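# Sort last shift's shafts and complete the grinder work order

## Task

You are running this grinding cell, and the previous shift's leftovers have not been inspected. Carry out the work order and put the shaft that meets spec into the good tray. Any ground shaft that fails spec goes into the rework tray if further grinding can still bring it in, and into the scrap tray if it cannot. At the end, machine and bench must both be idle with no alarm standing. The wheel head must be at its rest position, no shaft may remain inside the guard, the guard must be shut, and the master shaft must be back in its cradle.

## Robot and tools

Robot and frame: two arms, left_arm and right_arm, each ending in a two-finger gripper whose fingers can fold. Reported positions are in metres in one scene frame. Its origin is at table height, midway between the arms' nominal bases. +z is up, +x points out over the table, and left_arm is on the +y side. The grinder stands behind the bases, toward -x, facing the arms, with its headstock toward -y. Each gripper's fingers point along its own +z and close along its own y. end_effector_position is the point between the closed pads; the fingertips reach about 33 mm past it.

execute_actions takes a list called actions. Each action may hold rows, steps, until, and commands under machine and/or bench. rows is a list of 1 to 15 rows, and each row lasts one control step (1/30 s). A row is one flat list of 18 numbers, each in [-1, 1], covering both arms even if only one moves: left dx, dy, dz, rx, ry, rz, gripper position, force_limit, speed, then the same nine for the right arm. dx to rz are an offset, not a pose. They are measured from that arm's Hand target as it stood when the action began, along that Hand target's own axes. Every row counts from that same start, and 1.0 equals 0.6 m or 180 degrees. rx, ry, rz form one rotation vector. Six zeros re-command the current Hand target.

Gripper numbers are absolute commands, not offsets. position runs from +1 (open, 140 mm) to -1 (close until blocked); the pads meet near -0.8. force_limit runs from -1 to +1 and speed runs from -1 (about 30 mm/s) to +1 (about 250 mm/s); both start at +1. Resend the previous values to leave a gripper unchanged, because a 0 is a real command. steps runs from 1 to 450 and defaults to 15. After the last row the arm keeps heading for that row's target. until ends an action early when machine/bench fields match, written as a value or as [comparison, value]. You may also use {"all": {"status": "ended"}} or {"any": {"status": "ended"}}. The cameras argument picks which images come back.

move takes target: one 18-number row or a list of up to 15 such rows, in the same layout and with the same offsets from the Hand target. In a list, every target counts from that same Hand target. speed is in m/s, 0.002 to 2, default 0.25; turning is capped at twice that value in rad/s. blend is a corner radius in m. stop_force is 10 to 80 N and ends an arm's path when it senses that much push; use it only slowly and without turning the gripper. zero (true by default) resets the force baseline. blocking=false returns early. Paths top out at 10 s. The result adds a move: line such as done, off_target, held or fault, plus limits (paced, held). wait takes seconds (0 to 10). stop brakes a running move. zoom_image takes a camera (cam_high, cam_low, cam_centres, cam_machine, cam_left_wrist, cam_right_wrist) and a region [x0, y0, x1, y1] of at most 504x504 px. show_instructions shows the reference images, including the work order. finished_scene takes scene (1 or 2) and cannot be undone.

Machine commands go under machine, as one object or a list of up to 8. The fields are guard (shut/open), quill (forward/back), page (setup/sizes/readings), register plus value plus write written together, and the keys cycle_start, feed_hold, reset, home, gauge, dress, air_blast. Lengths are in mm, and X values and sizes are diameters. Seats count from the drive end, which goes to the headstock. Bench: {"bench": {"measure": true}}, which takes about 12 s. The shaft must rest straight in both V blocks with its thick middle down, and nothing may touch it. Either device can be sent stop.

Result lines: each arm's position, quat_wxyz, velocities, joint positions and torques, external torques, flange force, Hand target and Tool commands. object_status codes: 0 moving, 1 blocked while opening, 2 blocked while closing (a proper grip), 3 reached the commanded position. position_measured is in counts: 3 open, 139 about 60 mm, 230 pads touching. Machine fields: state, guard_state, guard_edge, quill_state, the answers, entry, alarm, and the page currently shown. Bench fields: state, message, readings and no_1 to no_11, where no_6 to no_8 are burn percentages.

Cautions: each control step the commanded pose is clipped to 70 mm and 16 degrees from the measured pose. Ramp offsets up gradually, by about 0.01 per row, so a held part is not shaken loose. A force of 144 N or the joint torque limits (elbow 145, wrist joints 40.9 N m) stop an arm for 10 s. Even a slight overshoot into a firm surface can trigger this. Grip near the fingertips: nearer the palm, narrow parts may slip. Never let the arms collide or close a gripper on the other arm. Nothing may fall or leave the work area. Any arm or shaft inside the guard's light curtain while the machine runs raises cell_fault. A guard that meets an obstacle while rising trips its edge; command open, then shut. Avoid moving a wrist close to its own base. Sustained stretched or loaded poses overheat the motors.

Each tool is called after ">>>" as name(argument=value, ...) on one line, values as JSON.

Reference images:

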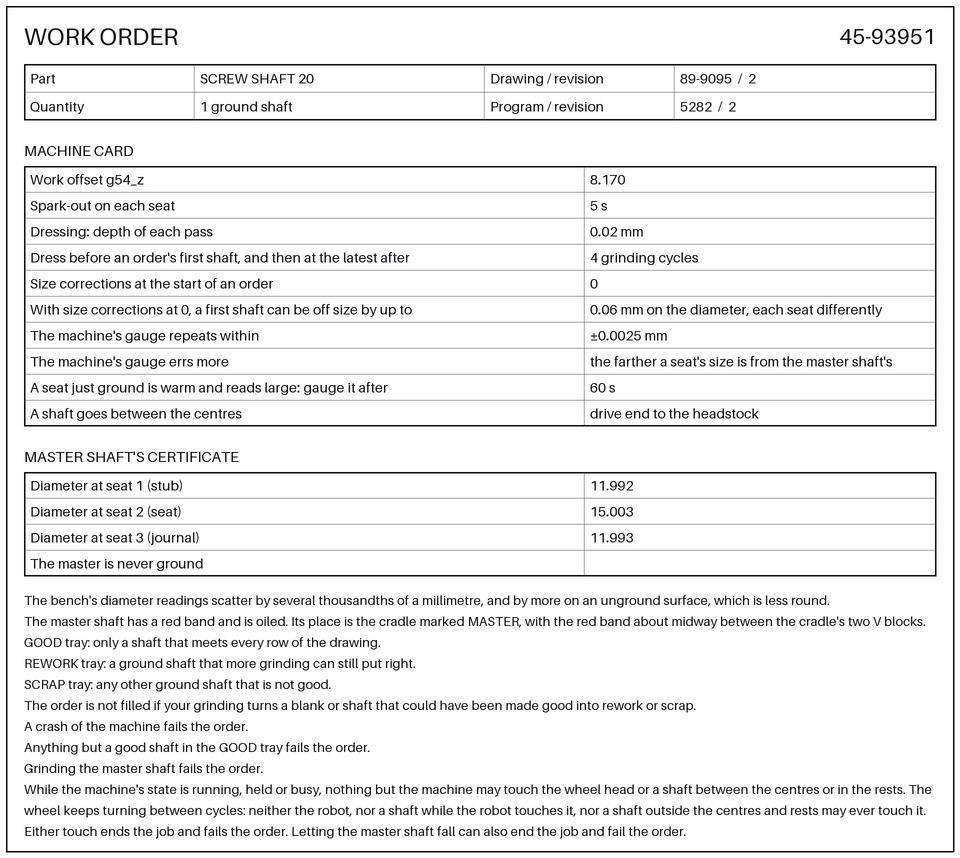

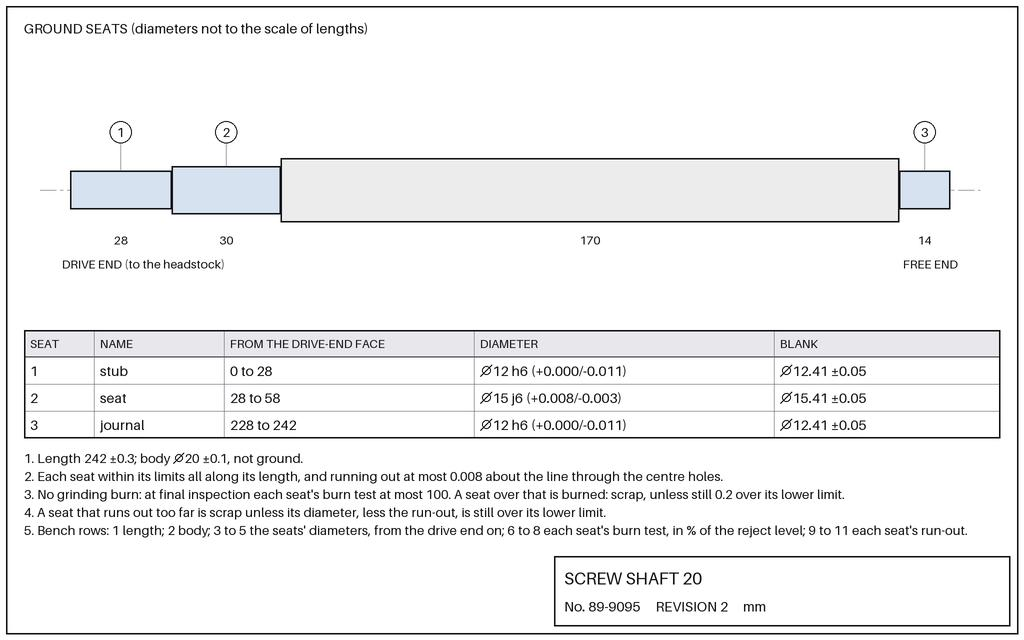

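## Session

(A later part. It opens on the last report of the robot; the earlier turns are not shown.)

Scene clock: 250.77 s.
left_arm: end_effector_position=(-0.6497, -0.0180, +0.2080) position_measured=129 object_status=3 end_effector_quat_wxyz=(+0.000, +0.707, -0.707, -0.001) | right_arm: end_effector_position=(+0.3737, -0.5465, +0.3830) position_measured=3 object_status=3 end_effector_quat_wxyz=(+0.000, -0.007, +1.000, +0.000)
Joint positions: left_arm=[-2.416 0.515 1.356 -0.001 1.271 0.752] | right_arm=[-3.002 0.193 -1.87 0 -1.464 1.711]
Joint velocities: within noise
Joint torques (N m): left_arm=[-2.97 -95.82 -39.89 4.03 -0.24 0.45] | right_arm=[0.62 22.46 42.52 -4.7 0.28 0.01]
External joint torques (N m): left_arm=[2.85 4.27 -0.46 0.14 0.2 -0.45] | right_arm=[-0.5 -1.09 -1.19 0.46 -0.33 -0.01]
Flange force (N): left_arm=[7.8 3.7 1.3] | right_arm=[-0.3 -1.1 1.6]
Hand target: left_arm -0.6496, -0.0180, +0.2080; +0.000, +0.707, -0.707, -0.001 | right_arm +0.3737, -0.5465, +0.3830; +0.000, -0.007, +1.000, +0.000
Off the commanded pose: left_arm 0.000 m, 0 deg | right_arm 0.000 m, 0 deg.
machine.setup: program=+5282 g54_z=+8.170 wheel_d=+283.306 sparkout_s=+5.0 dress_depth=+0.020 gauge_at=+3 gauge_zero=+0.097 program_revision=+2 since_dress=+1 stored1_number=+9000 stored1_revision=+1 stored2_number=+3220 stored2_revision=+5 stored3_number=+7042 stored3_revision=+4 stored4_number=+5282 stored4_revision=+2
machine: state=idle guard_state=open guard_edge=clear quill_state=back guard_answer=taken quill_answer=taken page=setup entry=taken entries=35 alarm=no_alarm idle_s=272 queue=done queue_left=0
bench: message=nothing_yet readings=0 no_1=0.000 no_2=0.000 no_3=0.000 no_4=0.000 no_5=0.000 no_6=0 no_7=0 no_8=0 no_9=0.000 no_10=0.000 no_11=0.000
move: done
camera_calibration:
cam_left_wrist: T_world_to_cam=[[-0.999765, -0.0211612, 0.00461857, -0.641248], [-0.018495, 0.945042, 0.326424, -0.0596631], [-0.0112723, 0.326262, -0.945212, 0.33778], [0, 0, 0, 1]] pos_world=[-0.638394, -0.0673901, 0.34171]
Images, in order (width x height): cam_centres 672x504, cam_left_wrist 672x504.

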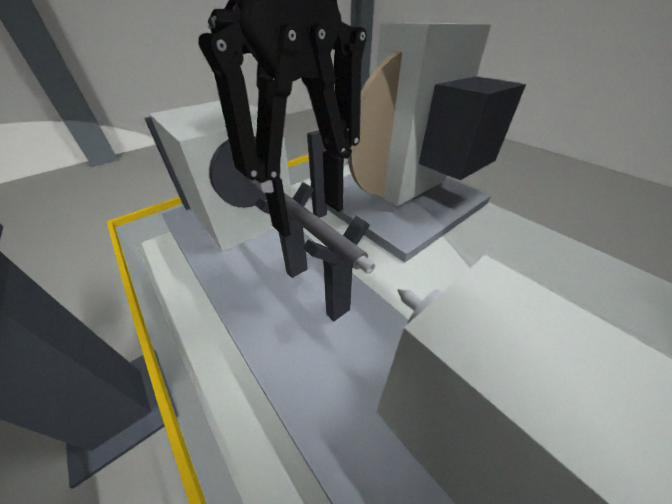

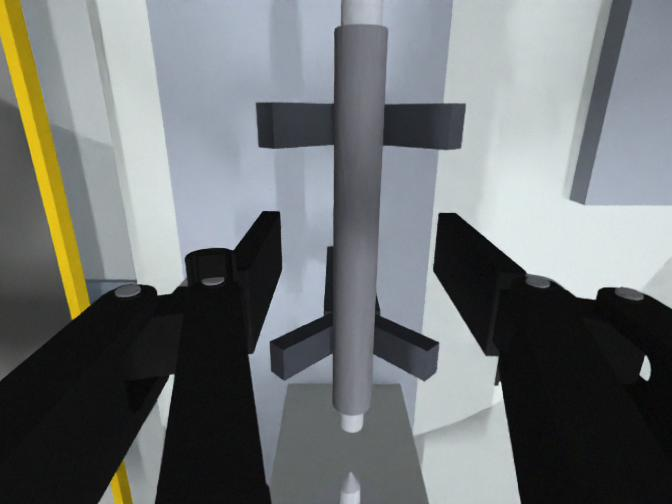

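>>> execute_actions(actions=[{"rows":[[0,0,0,0,0,0,-1,-0.05,-1,0,0,0,0,0,0,1,1,1]],"steps":90}], cameras=["cam_left_wrist","cam_centres"])

Scene clock: 264.60 s.
left_arm: end_effector_position=(-0.6496, -0.0180, +0.2080) position_measured=202 object_status=2 end_effector_quat_wxyz=(+0.000, +0.707, -0.707, -0.001) | right_arm: end_effector_position=(+0.3737, -0.5465, +0.3830) position_measured=3 object_status=3 end_effector_quat_wxyz=(+0.000, -0.007, +1.000, +0.000)
Joint positions: left_arm=[-2.416 0.515 1.356 -0.001 1.271 0.752] | right_arm=[-3.002 0.193 -1.87 0 -1.464 1.711]
Joint velocities: within noise
Joint torques (N m): left_arm=[-19.02 -81.35 -44.76 -2.49 -9.4 0.54] | right_arm=[0.69 22.31 42.68 -4.71 0.26 0.04]
External joint torques (N m): left_arm=[18.12 -9.96 4.38 6.64 9.35 -0.54] | right_arm=[-0.66 -0.78 -1.36 0.48 -0.31 -0.04]
Flange force (N): left_arm=[2.4 -27.0 -15.0] | right_arm=[0.4 -1.6 1.8]
Hand target: left_arm -0.6496, -0.0180, +0.2080; +0.000, +0.707, -0.707, -0.001 | right_arm +0.3737, -0.5465, +0.3830; +0.000, -0.007, +1.000, +0.000
Off the commanded pose: left_arm 0.000 m, 0 deg | right_arm 0.000 m, 0 deg.
machine.setup: program=+5282 g54_z=+8.170 wheel_d=+283.306 sparkout_s=+5.0 dress_depth=+0.020 gauge_at=+3 gauge_zero=+0.097 program_revision=+2 since_dress=+1 stored1_number=+9000 stored1_revision=+1 stored2_number=+3220 stored2_revision=+5 stored3_number=+7042 stored3_revision=+4 stored4_number=+5282 stored4_revision=+2
machine: state=idle guard_state=open guard_edge=clear quill_state=back guard_answer=taken quill_answer=taken page=setup entry=taken entries=35 alarm=no_alarm idle_s=286 queue=done queue_left=0
bench: message=nothing_yet readings=0 no_1=0.000 no_2=0.000 no_3=0.000 no_4=0.000 no_5=0.000 no_6=0 no_7=0 no_8=0 no_9=0.000 no_10=0.000 no_11=0.000
camera_calibration:
cam_left_wrist: T_world_to_cam=[[-0.999765, -0.0211612, 0.00461857, -0.641248], [-0.018495, 0.945042, 0.326424, -0.0596631], [-0.0112723, 0.326262, -0.945212, 0.33778], [0, 0, 0, 1]] pos_world=[-0.638394, -0.0673901, 0.34171]
Images, in order (width x height): cam_centres 672x504, cam_left_wrist 672x504.

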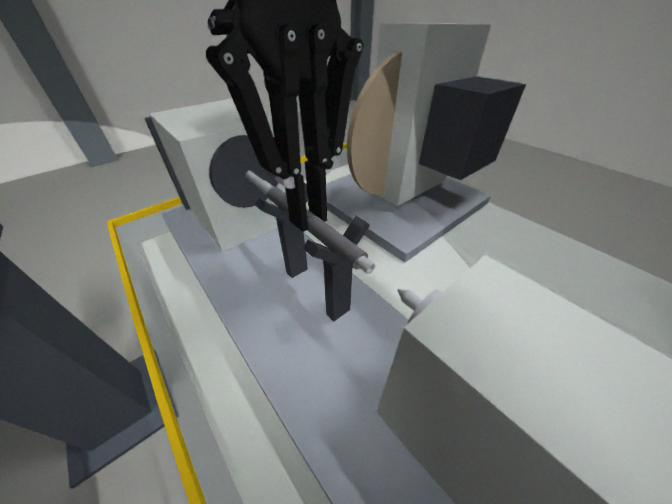

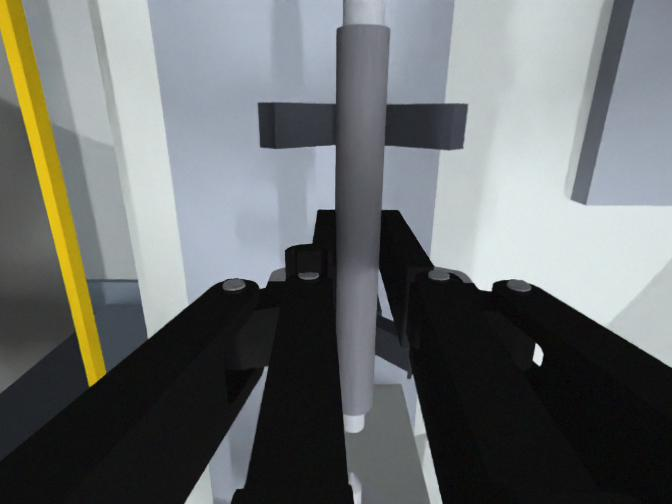

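>>> move(target=[[0,-0.002,0,0,0,0,-1,-0.05,-1,0,0,0,0,0,0,1,1,1],[0,-0.002,-0.05,0,0,0,-1,-0.05,-1,0,0,0,0,0,0,1,1,1]], speed=0.04, cameras=["cam_left_wrist","cam_centres"])

Scene clock: 272.60 s.
left_arm: end_effector_position=(-0.6484, -0.0180, +0.2379) position_measured=202 object_status=2 end_effector_quat_wxyz=(+0.000, +0.707, -0.707, -0.001) | right_arm: end_effector_position=(+0.3737, -0.5465, +0.3830) position_measured=3 object_status=3 end_effector_quat_wxyz=(+0.000, -0.007, +1.000, +0.000)
Joint positions: left_arm=[-2.415 0.5 1.324 -0.001 1.318 0.753] | right_arm=[-3.002 0.193 -1.87 0 -1.464 1.711]
Joint velocities: within noise
Joint torques (N m): left_arm=[-2.57 -98.91 -43.39 4.08 0.03 0.41] | right_arm=[0.32 22.43 42.74 -4.71 0.27 0.08]
External joint torques (N m): left_arm=[2.46 7.59 2.34 0.16 -0.07 -0.41] | right_arm=[-0.18 -1.17 -1.44 0.48 -0.32 -0.08]
Flange force (N): left_arm=[6.3 2.8 6.1] | right_arm=[0.0 -0.6 2.0]
Hand target: left_arm -0.6484, -0.0180, +0.2380; +0.000, +0.707, -0.707, -0.001 | right_arm +0.3737, -0.5465, +0.3830; +0.000, -0.007, +1.000, +0.000
Off the commanded pose: left_arm 0.000 m, 0 deg | right_arm 0.000 m, 0 deg.
machine.setup: program=+5282 g54_z=+8.170 wheel_d=+283.306 sparkout_s=+5.0 dress_depth=+0.020 gauge_at=+3 gauge_zero=+0.097 program_revision=+2 since_dress=+1 stored1_number=+9000 stored1_revision=+1 stored2_number=+3220 stored2_revision=+5 stored3_number=+7042 stored3_revision=+4 stored4_number=+5282 stored4_revision=+2
machine: state=idle guard_state=open guard_edge=clear quill_state=back guard_answer=taken quill_answer=taken page=setup entry=taken entries=35 alarm=no_alarm idle_s=294 queue=done queue_left=0
bench: message=nothing_yet readings=0 no_1=0.000 no_2=0.000 no_3=0.000 no_4=0.000 no_5=0.000 no_6=0 no_7=0 no_8=0 no_9=0.000 no_10=0.000 no_11=0.000
move: done
camera_calibration:
cam_left_wrist: T_world_to_cam=[[-0.999767, -0.0211278, 0.00452434, -0.64015], [-0.0184942, 0.945043, 0.326422, -0.0693998], [-0.0111723, 0.326262, -0.945213, 0.366119], [0, 0, 0, 1]] pos_world=[-0.637194, -0.0673901, 0.371611]
Images, in order (width x height): cam_centres 672x504, cam_left_wrist 672x504.

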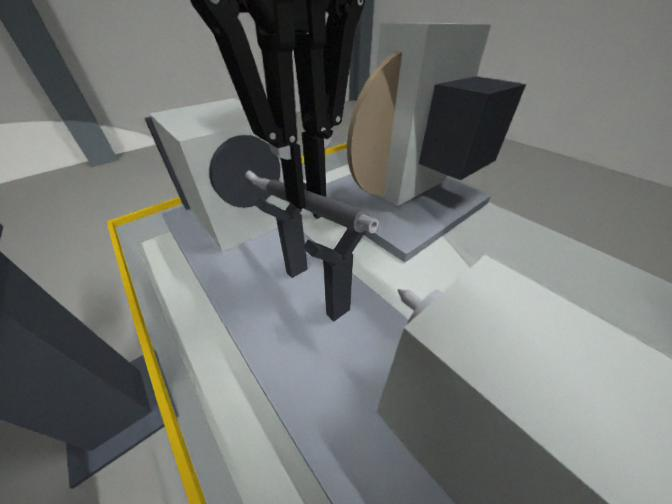

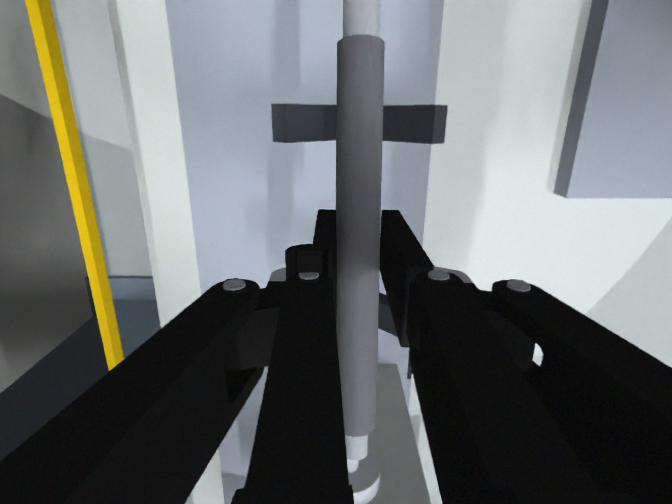

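>>> move(target=[[0,0,-0.47,0,0,0,-1,-0.05,-1,0,0,0,0,0,0,1,1,1],[0,-0.9,-0.47,0,0,0,-1,-0.05,-1,0,0,0,0,0,0,1,1,1]], speed=[0.15,0.25], blend=[0.05,0], cameras=["cam_machine"])

>>> move(target=[0,-0.8,-0.0,0,0,-0.4,-1,-0.05,-1,0,0,0,0,0,0,1,1,1], speed=0.25, cameras=["cam_high","cam_low","cam_left_wrist"])

Scene clock: 294.07 s.
left_arm: end_effector_position=(-0.1082, -0.0183, +0.5193) position_measured=202 object_status=2 end_effector_quat_wxyz=(+0.000, +0.707, -0.707, -0.001) | right_arm: end_effector_position=(+0.3737, -0.5465, +0.3830) position_measured=3 object_status=3 end_effector_quat_wxyz=(+0.000, -0.007, +1.000, +0.000)
Joint positions: left_arm=[-1.735 0.072 1.379 -0.001 1.692 1.432] | right_arm=[-3.002 0.193 -1.87 0 -1.464 1.711]
Joint velocities: within noise
Joint torques (N m): left_arm=[-4.78 -55.33 -44.39 4.05 -0.08 0.65] | right_arm=[0.64 22.23 42.61 -4.67 0.3 0.03]
External joint torques (N m): left_arm=[4.73 5.29 2.09 0.28 0.04 -0.65] | right_arm=[-0.78 0.01 -1.14 0.41 -0.36 -0.03]
Flange force (N): left_arm=[5.9 -6.3 3.1] | right_arm=[1.4 -1.9 1.2]
Hand target: left_arm -0.1082, -0.0184, +0.5195; +0.000, +0.707, -0.707, -0.001 | right_arm +0.3737, -0.5465, +0.3830; +0.000, -0.007, +1.000, +0.000
Off the commanded pose: left_arm 0.000 m, 0 deg | right_arm 0.000 m, 0 deg.
machine.setup: program=+5282 g54_z=+8.170 wheel_d=+283.306 sparkout_s=+5.0 dress_depth=+0.020 gauge_at=+3 gauge_zero=+0.097 program_revision=+2 since_dress=+1 stored1_number=+9000 stored1_revision=+1 stored2_number=+3220 stored2_revision=+5 stored3_number=+7042 stored3_revision=+4 stored4_number=+5282 stored4_revision=+2
machine: state=idle guard_state=open guard_edge=clear quill_state=back guard_answer=taken quill_answer=taken page=setup entry=taken entries=35 alarm=no_alarm idle_s=315 queue=done queue_left=0
bench: message=nothing_yet readings=0 no_1=0.000 no_2=0.000 no_3=0.000 no_4=0.000 no_5=0.000 no_6=0 no_7=0 no_8=0 no_9=0.000 no_10=0.000 no_11=0.000
move: done
Images, in order (width x height): cam_machine 672x504.

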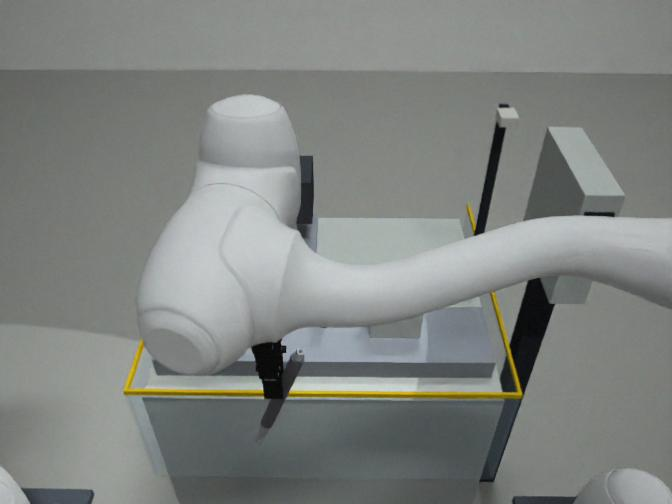

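Scene clock: 297.07 s.
left_arm: end_effector_position=(+0.3718, -0.0185, +0.5191) position_measured=202 object_status=2 end_effector_quat_wxyz=(+0.000, +0.988, -0.157, +0.000) | right_arm: end_effector_position=(+0.3737, -0.5465, +0.3830) position_measured=3 object_status=3 end_effector_quat_wxyz=(+0.000, -0.007, +1.000, +0.000)
Joint positions: left_arm=[-1.019 0.304 1.098 0 1.741 0.892] | right_arm=[-3.002 0.193 -1.87 0 -1.464 1.711]
Joint velocities: within noise
Joint torques (N m): left_arm=[-3.15 -80.75 -44.33 4.08 0.02 0.45] | right_arm=[0.53 22.36 42.62 -4.69 0.28 0.02]
External joint torques (N m): left_arm=[2.86 7.12 2.32 0.25 -0.05 -0.45] | right_arm=[-0.56 -0.4 -1.2 0.44 -0.34 -0.02]
Flange force (N): left_arm=[7.8 1.7 3.1] | right_arm=[0.9 -1.4 1.4]
Hand target: left_arm +0.3718, -0.0185, +0.5190; +0.000, +0.988, -0.157, -0.001 | right_arm +0.3737, -0.5465, +0.3830; +0.000, -0.007, +1.000, +0.000
Off the commanded pose: left_arm 0.000 m, 0 deg | right_arm 0.000 m, 0 deg.
machine.setup: program=+5282 g54_z=+8.170 wheel_d=+283.306 sparkout_s=+5.0 dress_depth=+0.020 gauge_at=+3 gauge_zero=+0.097 program_revision=+2 since_dress=+1 stored1_number=+9000 stored1_revision=+1 stored2_number=+3220 stored2_revision=+5 stored3_number=+7042 stored3_revision=+4 stored4_number=+5282 stored4_revision=+2
machine: state=idle guard_state=open guard_edge=clear quill_state=back guard_answer=taken quill_answer=taken page=setup entry=taken entries=35 alarm=no_alarm idle_s=318 queue=done queue_left=0
bench: message=nothing_yet readings=0 no_1=0.000 no_2=0.000 no_3=0.000 no_4=0.000 no_5=0.000 no_6=0 no_7=0 no_8=0 no_9=0.000 no_10=0.000 no_11=0.000
move: done
camera_calibration:
cam_left_wrist: T_world_to_cam=[[-0.288933, -0.957345, 0.00290389, 0.0978458], [-0.904648, 0.274019, 0.326383, 0.175191], [-0.313257, 0.0916761, -0.945233, 0.751429], [0, 0, 0, 1]] pos_world=[0.422147, -0.0232215, 0.652812]
Images, in order (width x height): cam_high 672x504, cam_low 672x504, cam_left_wrist 672x504.

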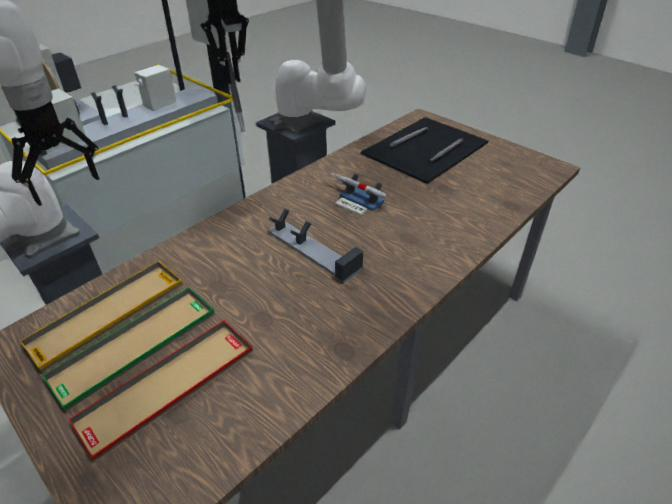

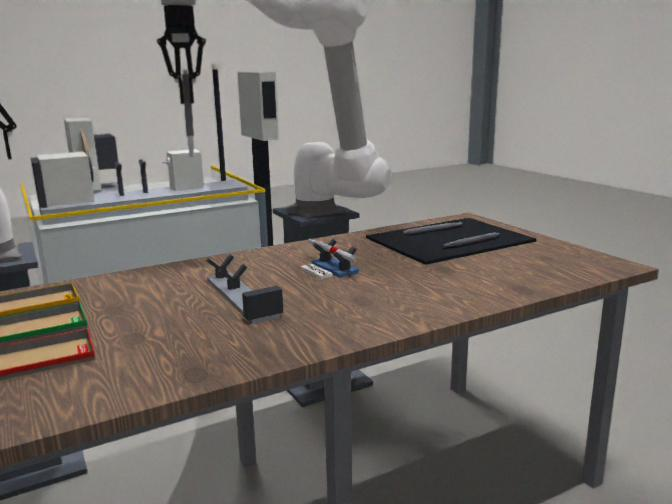

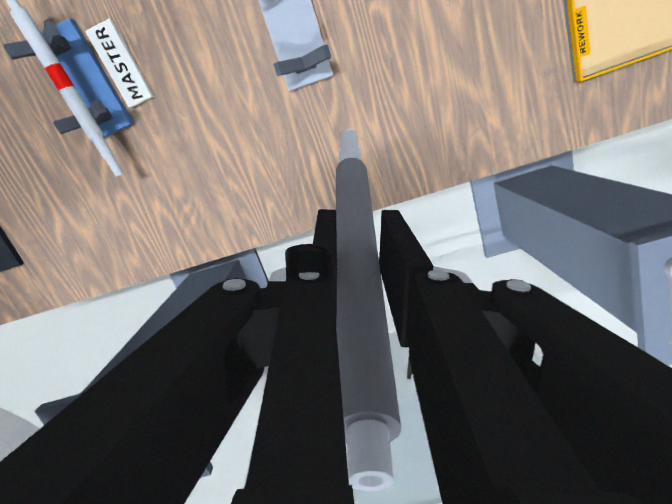

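>>> move(target=[[0.158,-0.312,0.198,0,0,-0.1003,-1,-0.05,-1,0,0,0,0,0,0,1,1,1],[0.158,-0.312,0.548,0,0,-0.1003,-1,-0.05,-1,0,0,0,0,0,0,1,1,1]], speed=[0.12,0.1], cameras=["cam_high","cam_low","cam_left_wrist"])

Scene clock: 354.13 s.
left_arm: end_effector_position=(+0.5196, +0.1306, +0.1903) position_measured=202 object_status=2 end_effector_quat_wxyz=(-0.001, +1.000, +0.000, +0.000) | right_arm: end_effector_position=(+0.3737, -0.5465, +0.3830) position_measured=3 object_status=3 end_effector_quat_wxyz=(+0.000, -0.007, +1.000, +0.000)
Joint positions: left_arm=[-0.733 0.362 1.619 0 1.161 0.863] | right_arm=[-3.002 0.193 -1.87 0 -1.464 1.711]
Joint velocities: within noise
Joint torques (N m): left_arm=[-3.05 -82.39 -40.59 3.85 -0.03 0.45] | right_arm=[0.06 22.27 42.72 -4.71 0.23 0.02]
External joint torques (N m): left_arm=[2.88 5.71 1.48 0.18 -0.01 -0.45] | right_arm=[0.03 -1 -1.45 0.48 -0.28 -0.02]
Flange force (N): left_arm=[6.4 0.8 5.2] | right_arm=[0.3 0.0 2.1]
Hand target: left_arm +0.5196, +0.1306, +0.1903; -0.001, +1.000, +0.000, +0.000 | right_arm +0.3737, -0.5465, +0.3830; +0.000, -0.007, +1.000, +0.000
Off the commanded pose: left_arm 0.000 m, 0 deg | right_arm 0.000 m, 0 deg.
machine.setup: program=+5282 g54_z=+8.170 wheel_d=+283.306 sparkout_s=+5.0 dress_depth=+0.020 gauge_at=+3 gauge_zero=+0.097 program_revision=+2 since_dress=+1 stored1_number=+9000 stored1_revision=+1 stored2_number=+3220 stored2_revision=+5 stored3_number=+7042 stored3_revision=+4 stored4_number=+5282 stored4_revision=+2
machine: state=idle guard_state=open guard_edge=clear quill_state=back guard_answer=taken quill_answer=taken page=setup entry=taken entries=35 alarm=no_alarm idle_s=375 queue=done queue_left=0
bench: message=nothing_yet readings=0 no_1=0.000 no_2=0.000 no_3=0.000 no_4=0.000 no_5=0.000 no_6=0 no_7=0 no_8=0 no_9=0.000 no_10=0.000 no_11=0.000
move: done
camera_calibration:
cam_left_wrist: T_world_to_cam=[[0.0220727, -0.999753, 0.00270887, 0.128134], [-0.945096, -0.0199822, 0.326182, 0.434798], [-0.326047, -0.00975987, -0.945303, 0.493156], [0, 0, 0, 1]] pos_world=[0.568889, 0.141604, 0.324011]
Images, in order (width x height): cam_high 672x504, cam_low 672x504, cam_left_wrist 672x504.

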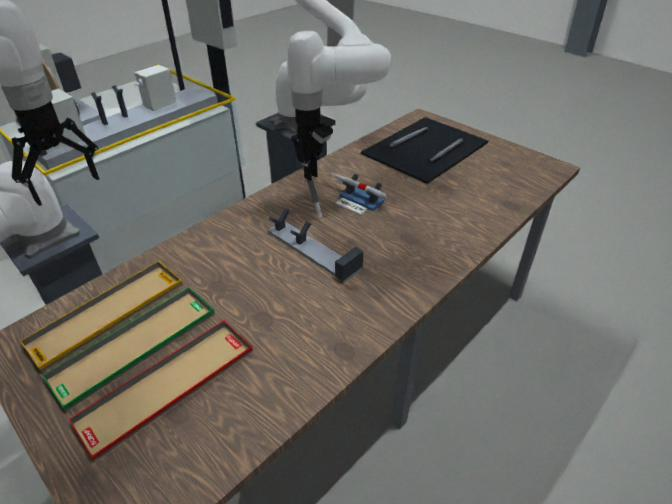

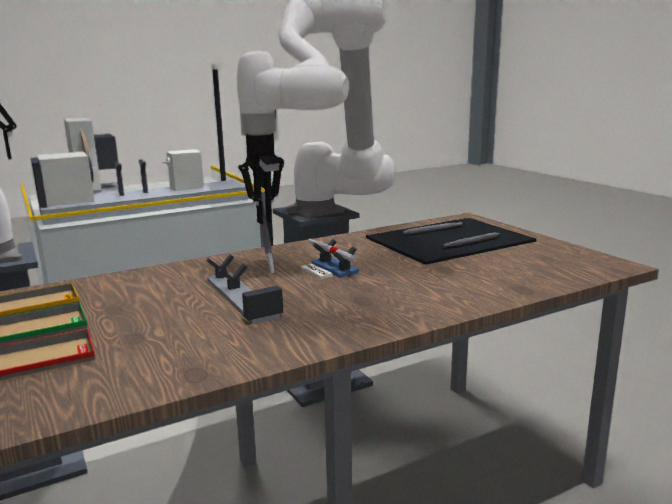

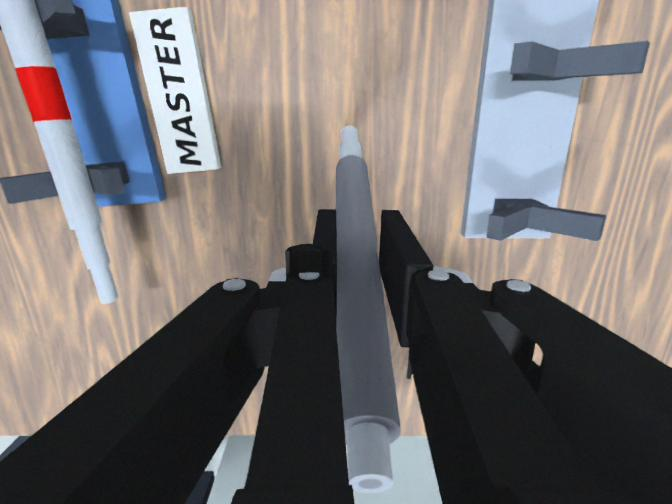

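>>> move(target=[[0,0,0.053,0,0,0,-1,-0.05,-1,0,0,0,0,0,0,1,1,1],[-0.06,0,0.1,0,0,0,-1,-0.05,-1,0,0,0,0,0,0,1,1,1]], speed=0.03, stop_force=15, cameras=["cam_low","cam_left_wrist"])

Scene clock: 367.43 s.
left_arm: end_effector_position=(+0.4835, +0.1306, +0.1303) position_measured=202 object_status=2 end_effector_quat_wxyz=(-0.001, +1.000, +0.000, +0.000) | right_arm: end_effector_position=(+0.3737, -0.5465, +0.3830) position_measured=3 object_status=3 end_effector_quat_wxyz=(+0.000, -0.007, +1.000, +0.000)
Joint positions: left_arm=[-0.766 0.366 1.735 0 1.042 0.83] | right_arm=[-3.002 0.193 -1.87 0 -1.464 1.711]
Joint velocities: within noise
Joint torques (N m): left_arm=[-2.72 -79.88 -37.93 3.5 0.03 0.46] | right_arm=[0.57 22.49 42.63 -4.7 0.27 0.02]
External joint torques (N m): left_arm=[2.94 5.63 1.33 0.28 -0.07 -0.46] | right_arm=[-0.47 -1.19 -1.34 0.47 -0.32 -0.02]
Flange force (N): left_arm=[6.4 0.7 5.9] | right_arm=[-0.3 -1.1 1.8]
Hand target: left_arm +0.4835, +0.1306, +0.1303; -0.001, +1.000, +0.000, +0.000 | right_arm +0.3737, -0.5465, +0.3830; +0.000, -0.007, +1.000, +0.000
Off the commanded pose: left_arm 0.000 m, 0 deg | right_arm 0.000 m, 0 deg.
machine.setup: program=+5282 g54_z=+8.170 wheel_d=+283.306 sparkout_s=+5.0 dress_depth=+0.020 gauge_at=+3 gauge_zero=+0.097 program_revision=+2 since_dress=+1 stored1_number=+9000 stored1_revision=+1 stored2_number=+3220 stored2_revision=+5 stored3_number=+7042 stored3_revision=+4 stored4_number=+5282 stored4_revision=+2
machine: state=idle guard_state=open guard_edge=clear quill_state=back guard_answer=taken quill_answer=taken page=setup entry=taken entries=35 alarm=no_alarm idle_s=388 queue=done queue_left=0
bench: message=nothing_yet readings=0 no_1=0.000 no_2=0.000 no_3=0.000 no_4=0.000 no_5=0.000 no_6=0 no_7=0 no_8=0 no_9=0.000 no_10=0.000 no_11=0.000
move: done
camera_calibration:
cam_left_wrist: T_world_to_cam=[[0.0220403, -0.999754, 0.0026143, 0.129136], [-0.945097, -0.0199824, 0.32618, 0.420252], [-0.326047, -0.00965986, -0.945304, 0.424654], [0, 0, 0, 1]] pos_world=[0.532789, 0.141604, 0.264012]
Images, in order (width x height): cam_low 672x504, cam_left_wrist 672x504.

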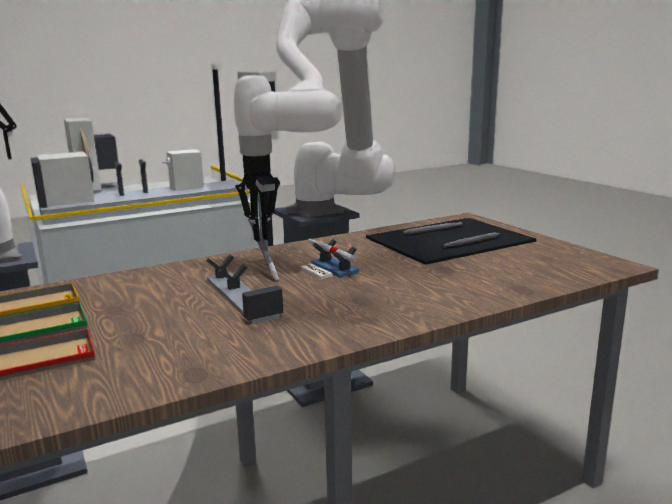

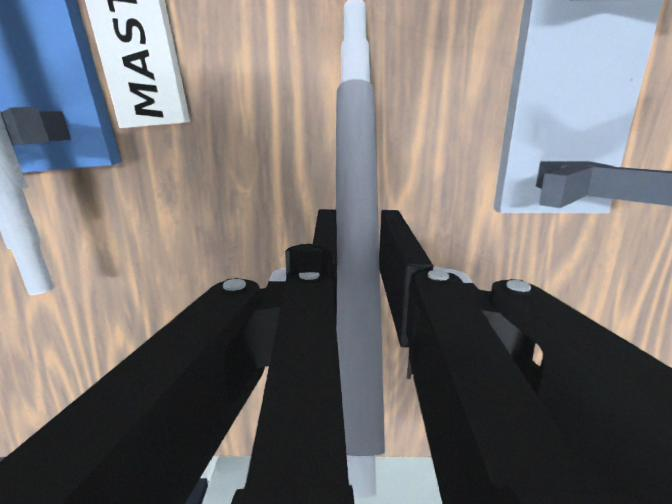

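>>> move(target=[[-0.04,0,0.048,0,0,0,-1,-0.05,-1,0,0,0,0,0,0,1,1,1],[-0.067,0,0.103,0,0,0,-1,-0.05,-1,0,0,0,0,0,0,1,1,1]], speed=0.03, stop_force=15, cameras=["cam_low","cam_left_wrist"])

Scene clock: 378.80 s.
left_arm: end_effector_position=(+0.4433, +0.1307, +0.0685) position_measured=202 object_status=2 end_effector_quat_wxyz=(-0.001, +1.000, +0.000, +0.000) | right_arm: end_effector_position=(+0.3737, -0.5465, +0.3830) position_measured=3 object_status=3 end_effector_quat_wxyz=(+0.000, -0.007, +1.000, +0.000)
Joint positions: left_arm=[-0.806 0.381 1.846 0 0.917 0.79] | right_arm=[-3.002 0.193 -1.87 0 -1.464 1.711]
Joint velocities: within noise
Joint torques (N m): left_arm=[-2.71 -78.29 -34.5 3.16 0.1 0.45] | right_arm=[0.42 22.47 42.73 -4.74 0.29 0.04]
External joint torques (N m): left_arm=[2.89 5.62 0.96 0.31 -0.13 -0.45] | right_arm=[-0.42 -0.59 -1.34 0.49 -0.34 -0.04]
Flange force (N): left_arm=[6.6 1.1 6.6] | right_arm=[0.8 -1.1 1.7]
Hand target: left_arm +0.4433, +0.1307, +0.0685; -0.001, +1.000, +0.000, +0.000 | right_arm +0.3737, -0.5465, +0.3830; +0.000, -0.007, +1.000, +0.000
Off the commanded pose: left_arm 0.000 m, 0 deg | right_arm 0.000 m, 0 deg.
machine.setup: program=+5282 g54_z=+8.170 wheel_d=+283.306 sparkout_s=+5.0 dress_depth=+0.020 gauge_at=+3 gauge_zero=+0.097 program_revision=+2 since_dress=+1 stored1_number=+9000 stored1_revision=+1 stored2_number=+3220 stored2_revision=+5 stored3_number=+7042 stored3_revision=+4 stored4_number=+5282 stored4_revision=+2
machine: state=idle guard_state=open guard_edge=clear quill_state=back guard_answer=taken quill_answer=taken page=setup entry=taken entries=35 alarm=no_alarm idle_s=399 queue=done queue_left=0
bench: message=nothing_yet readings=0 no_1=0.000 no_2=0.000 no_3=0.000 no_4=0.000 no_5=0.000 no_6=0 no_7=0 no_8=0 no_9=0.000 no_10=0.000 no_11=0.000
move: done
camera_calibration:
cam_left_wrist: T_world_to_cam=[[0.0220403, -0.999754, 0.0026143, 0.130283], [-0.945097, -0.0199824, 0.32618, 0.402386], [-0.326047, -0.00965986, -0.945304, 0.353222], [0, 0, 0, 1]] pos_world=[0.492589, 0.141704, 0.202312]
Images, in order (width x height): cam_low 672x504, cam_left_wrist 672x504.

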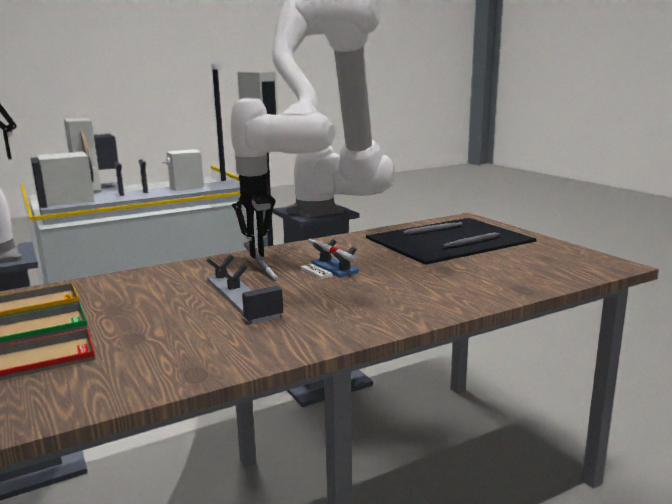

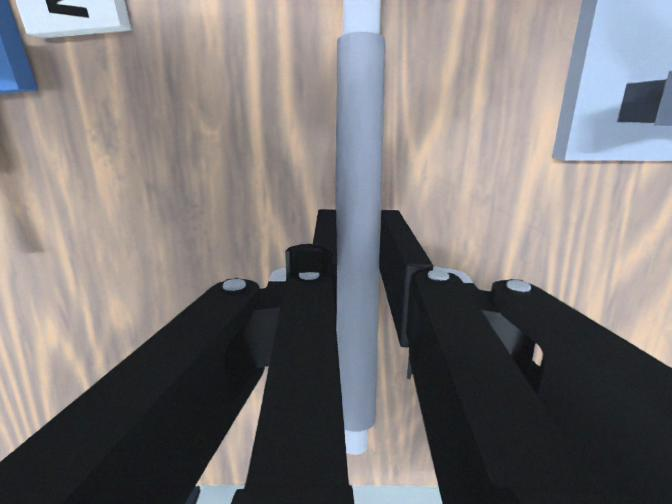

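>>> move(target=[-0.01,0,0.0525,0,0,0,-1,-0.05,-1,0,0,0,0,0,0,1,1,1], speed=0.02, stop_force=12, cameras=["cam_low","cam_left_wrist"])

Scene clock: 385.13 s.
left_arm: end_effector_position=(+0.4389, +0.1306, +0.0452) position_measured=202 object_status=2 end_effector_quat_wxyz=(+0.000, +1.000, +0.000, +0.000) | right_arm: end_effector_position=(+0.3737, -0.5465, +0.3830) position_measured=3 object_status=3 end_effector_quat_wxyz=(+0.000, -0.007, +1.000, +0.000)
Joint positions: left_arm=[-0.811 0.401 1.868 0 0.874 0.785] | right_arm=[-3.002 0.193 -1.87 0 -1.464 1.711]
Joint velocities: within noise
Joint torques (N m): left_arm=[-2.42 -66.58 -25.7 3.25 0 0.41] | right_arm=[0.55 22.46 42.6 -4.71 0.29 0]
External joint torques (N m): left_arm=[2.24 -7.05 -7 0.12 -0.05 -0.41] | right_arm=[-0.44 -0.95 -1.24 0.47 -0.34 0]
Flange force (N): left_arm=[5.7 1.4 -12.0] | right_arm=[0.0 -1.0 1.6]
Hand target: left_arm +0.4388, +0.1306, +0.0452; +0.000, +1.000, +0.000, +0.000 (not the last commanded pose) | right_arm +0.3737, -0.5465, +0.3830; +0.000, -0.007, +1.000, +0.000
Off the commanded pose: left_arm 0.008 m, 0 deg | right_arm 0.000 m, 0 deg.
machine.setup: program=+5282 g54_z=+8.170 wheel_d=+283.306 sparkout_s=+5.0 dress_depth=+0.020 gauge_at=+3 gauge_zero=+0.097 program_revision=+2 since_dress=+1 stored1_number=+9000 stored1_revision=+1 stored2_number=+3220 stored2_revision=+5 stored3_number=+7042 stored3_revision=+4 stored4_number=+5282 stored4_revision=+2
machine: state=idle guard_state=open guard_edge=clear quill_state=back guard_answer=taken quill_answer=taken page=setup entry=taken entries=35 alarm=no_alarm idle_s=405 queue=done queue_left=0
bench: message=nothing_yet readings=0 no_1=0.000 no_2=0.000 no_3=0.000 no_4=0.000 no_5=0.000 no_6=0 no_7=0 no_8=0 no_9=0.000 no_10=0.000 no_11=0.000
move: contact (left_arm)
camera_calibration:
cam_left_wrist: T_world_to_cam=[[0.0220119, -0.999754, 0.00284108, 0.130315], [-0.945169, -0.0198838, 0.325974, 0.405885], [-0.325838, -0.00986062, -0.945374, 0.329699], [0, 0, 0, 1]] pos_world=[0.488189, 0.141604, 0.179011]
Images, in order (width x height): cam_low 672x504, cam_left_wrist 672x504.

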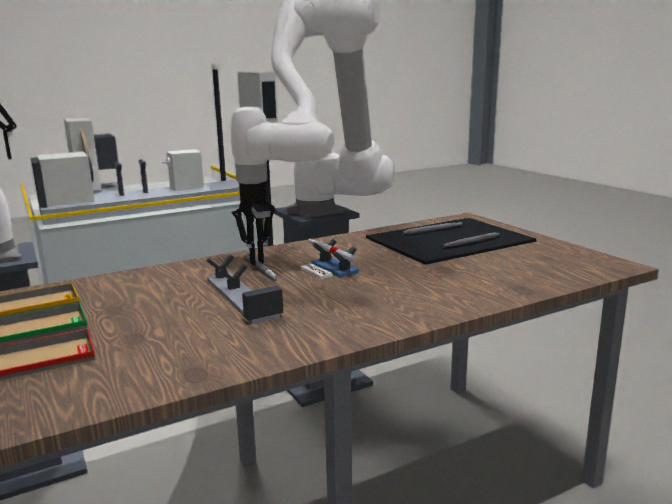

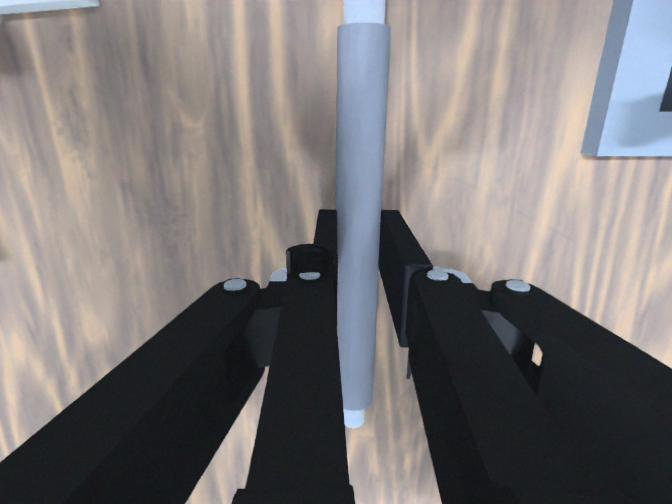

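>>> move(target=[0,0,-0.002,0,0,0,-1,-0.05,-1,0,0,0,0,0,0,1,1,1], speed=0.02, cameras=[])

>>> execute_actions(actions=[{"rows":[[0,0,0,0,0,0,0.1,-0.05,-1,0,0,0,0,0,0,1,1,1]],"steps":75}], cameras=["cam_left_wrist"])

Scene clock: 400.73 s.
left_arm: end_effector_position=(+0.4389, +0.1306, +0.0464) position_measured=203 object_status=0 end_effector_quat_wxyz=(+0.000, +1.000, +0.000, +0.000) | right_arm: end_effector_position=(+0.3737, -0.5465, +0.3830) position_measured=3 object_status=3 end_effector_quat_wxyz=(+0.000, -0.007, +1.000, +0.000)
Joint positions: left_arm=[-0.811 0.4 1.867 0 0.876 0.785] | right_arm=[-3.002 0.193 -1.87 0 -1.464 1.711]
Joint velocities: within noise
Joint torques (N m): left_arm=[-2.73 -77.32 -32.47 3.3 -0.06 0.4] | right_arm=[0.74 22.6 42.6 -4.75 0.25 0.07]
External joint torques (N m): left_arm=[2.72 3.73 -0.11 0.07 0.02 -0.4] | right_arm=[-0.73 -1.17 -1.33 0.51 -0.3 -0.07]
Flange force (N): left_arm=[6.2 1.0 3.9] | right_arm=[-0.4 -1.8 1.9]
Hand target: left_arm +0.4388, +0.1306, +0.0464; +0.000, +1.000, +0.000, +0.000 | right_arm +0.3737, -0.5465, +0.3830; +0.000, -0.007, +1.000, +0.000
Off the commanded pose: left_arm 0.000 m, 0 deg | right_arm 0.000 m, 0 deg.
machine.setup: program=+5282 g54_z=+8.170 wheel_d=+283.306 sparkout_s=+5.0 dress_depth=+0.020 gauge_at=+3 gauge_zero=+0.097 program_revision=+2 since_dress=+1 stored1_number=+9000 stored1_revision=+1 stored2_number=+3220 stored2_revision=+5 stored3_number=+7042 stored3_revision=+4 stored4_number=+5282 stored4_revision=+2
machine: state=idle guard_state=open guard_edge=clear quill_state=back guard_answer=taken quill_answer=taken page=setup entry=taken entries=35 alarm=no_alarm idle_s=421 queue=done queue_left=0
bench: message=nothing_yet readings=0 no_1=0.000 no_2=0.000 no_3=0.000 no_4=0.000 no_5=0.000 no_6=0 no_7=0 no_8=0 no_9=0.000 no_10=0.000 no_11=0.000
move: done
No camera images: "cameras" was empty.

Scene clock: 403.43 s.
left_arm: end_effector_position=(+0.4388, +0.1306, +0.0464) position_measured=117 object_status=3 end_effector_quat_wxyz=(+0.000, +1.000, +0.000, +0.000) | right_arm: end_effector_position=(+0.3737, -0.5465, +0.3830) position_measured=3 object_status=3 end_effector_quat_wxyz=(+0.000, -0.007, +1.000, +0.000)
Joint positions: left_arm=[-0.811 0.4 1.867 0 0.876 0.785] | right_arm=[-3.002 0.193 -1.87 0 -1.464 1.711]
Joint velocities: within noise
Joint torques (N m): left_arm=[-2.27 -76.21 -31.95 3.21 -0.08 0.39] | right_arm=[0.72 22.45 42.57 -4.67 0.29 0]
External joint torques (N m): left_arm=[2.77 3.11 -0.37 0.15 0.05 -0.39] | right_arm=[-0.7 -0.76 -1.18 0.43 -0.34 0]
Flange force (N): left_arm=[6.1 0.7 3.0] | right_arm=[0.2 -1.6 1.5]
Hand target: left_arm +0.4388, +0.1306, +0.0464; +0.000, +1.000, +0.000, +0.000 | right_arm +0.3737, -0.5465, +0.3830; +0.000, -0.007, +1.000, +0.000
Off the commanded pose: left_arm 0.000 m, 0 deg | right_arm 0.000 m, 0 deg.
machine.setup: program=+5282 g54_z=+8.170 wheel_d=+283.306 sparkout_s=+5.0 dress_depth=+0.020 gauge_at=+3 gauge_zero=+0.097 program_revision=+2 since_dress=+1 stored1_number=+9000 stored1_revision=+1 stored2_number=+3220 stored2_revision=+5 stored3_number=+7042 stored3_revision=+4 stored4_number=+5282 stored4_revision=+2
machine: state=idle guard_state=open guard_edge=clear quill_state=back guard_answer=taken quill_answer=taken page=setup entry=taken entries=35 alarm=no_alarm idle_s=423 queue=done queue_left=0
bench: message=nothing_yet readings=0 no_1=0.000 no_2=0.000 no_3=0.000 no_4=0.000 no_5=0.000 no_6=0 no_7=0 no_8=0 no_9=0.000 no_10=0.000 no_11=0.000
camera_calibration:
cam_left_wrist: T_world_to_cam=[[0.0221061, -0.999752, 0.00280566, 0.130271], [-0.945137, -0.0199834, 0.326063, 0.405475], [-0.325926, -0.00985971, -0.945344, 0.330871], [0, 0, 0, 1]] pos_world=[0.488189, 0.141604, 0.180211]
Images, in order (width x height): cam_left_wrist 672x504.

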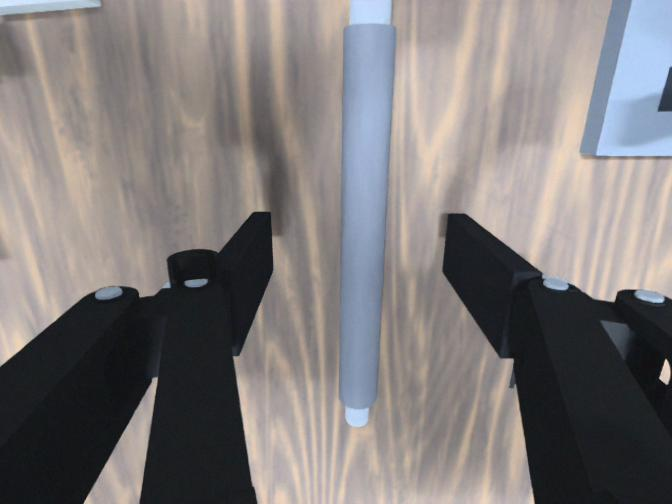

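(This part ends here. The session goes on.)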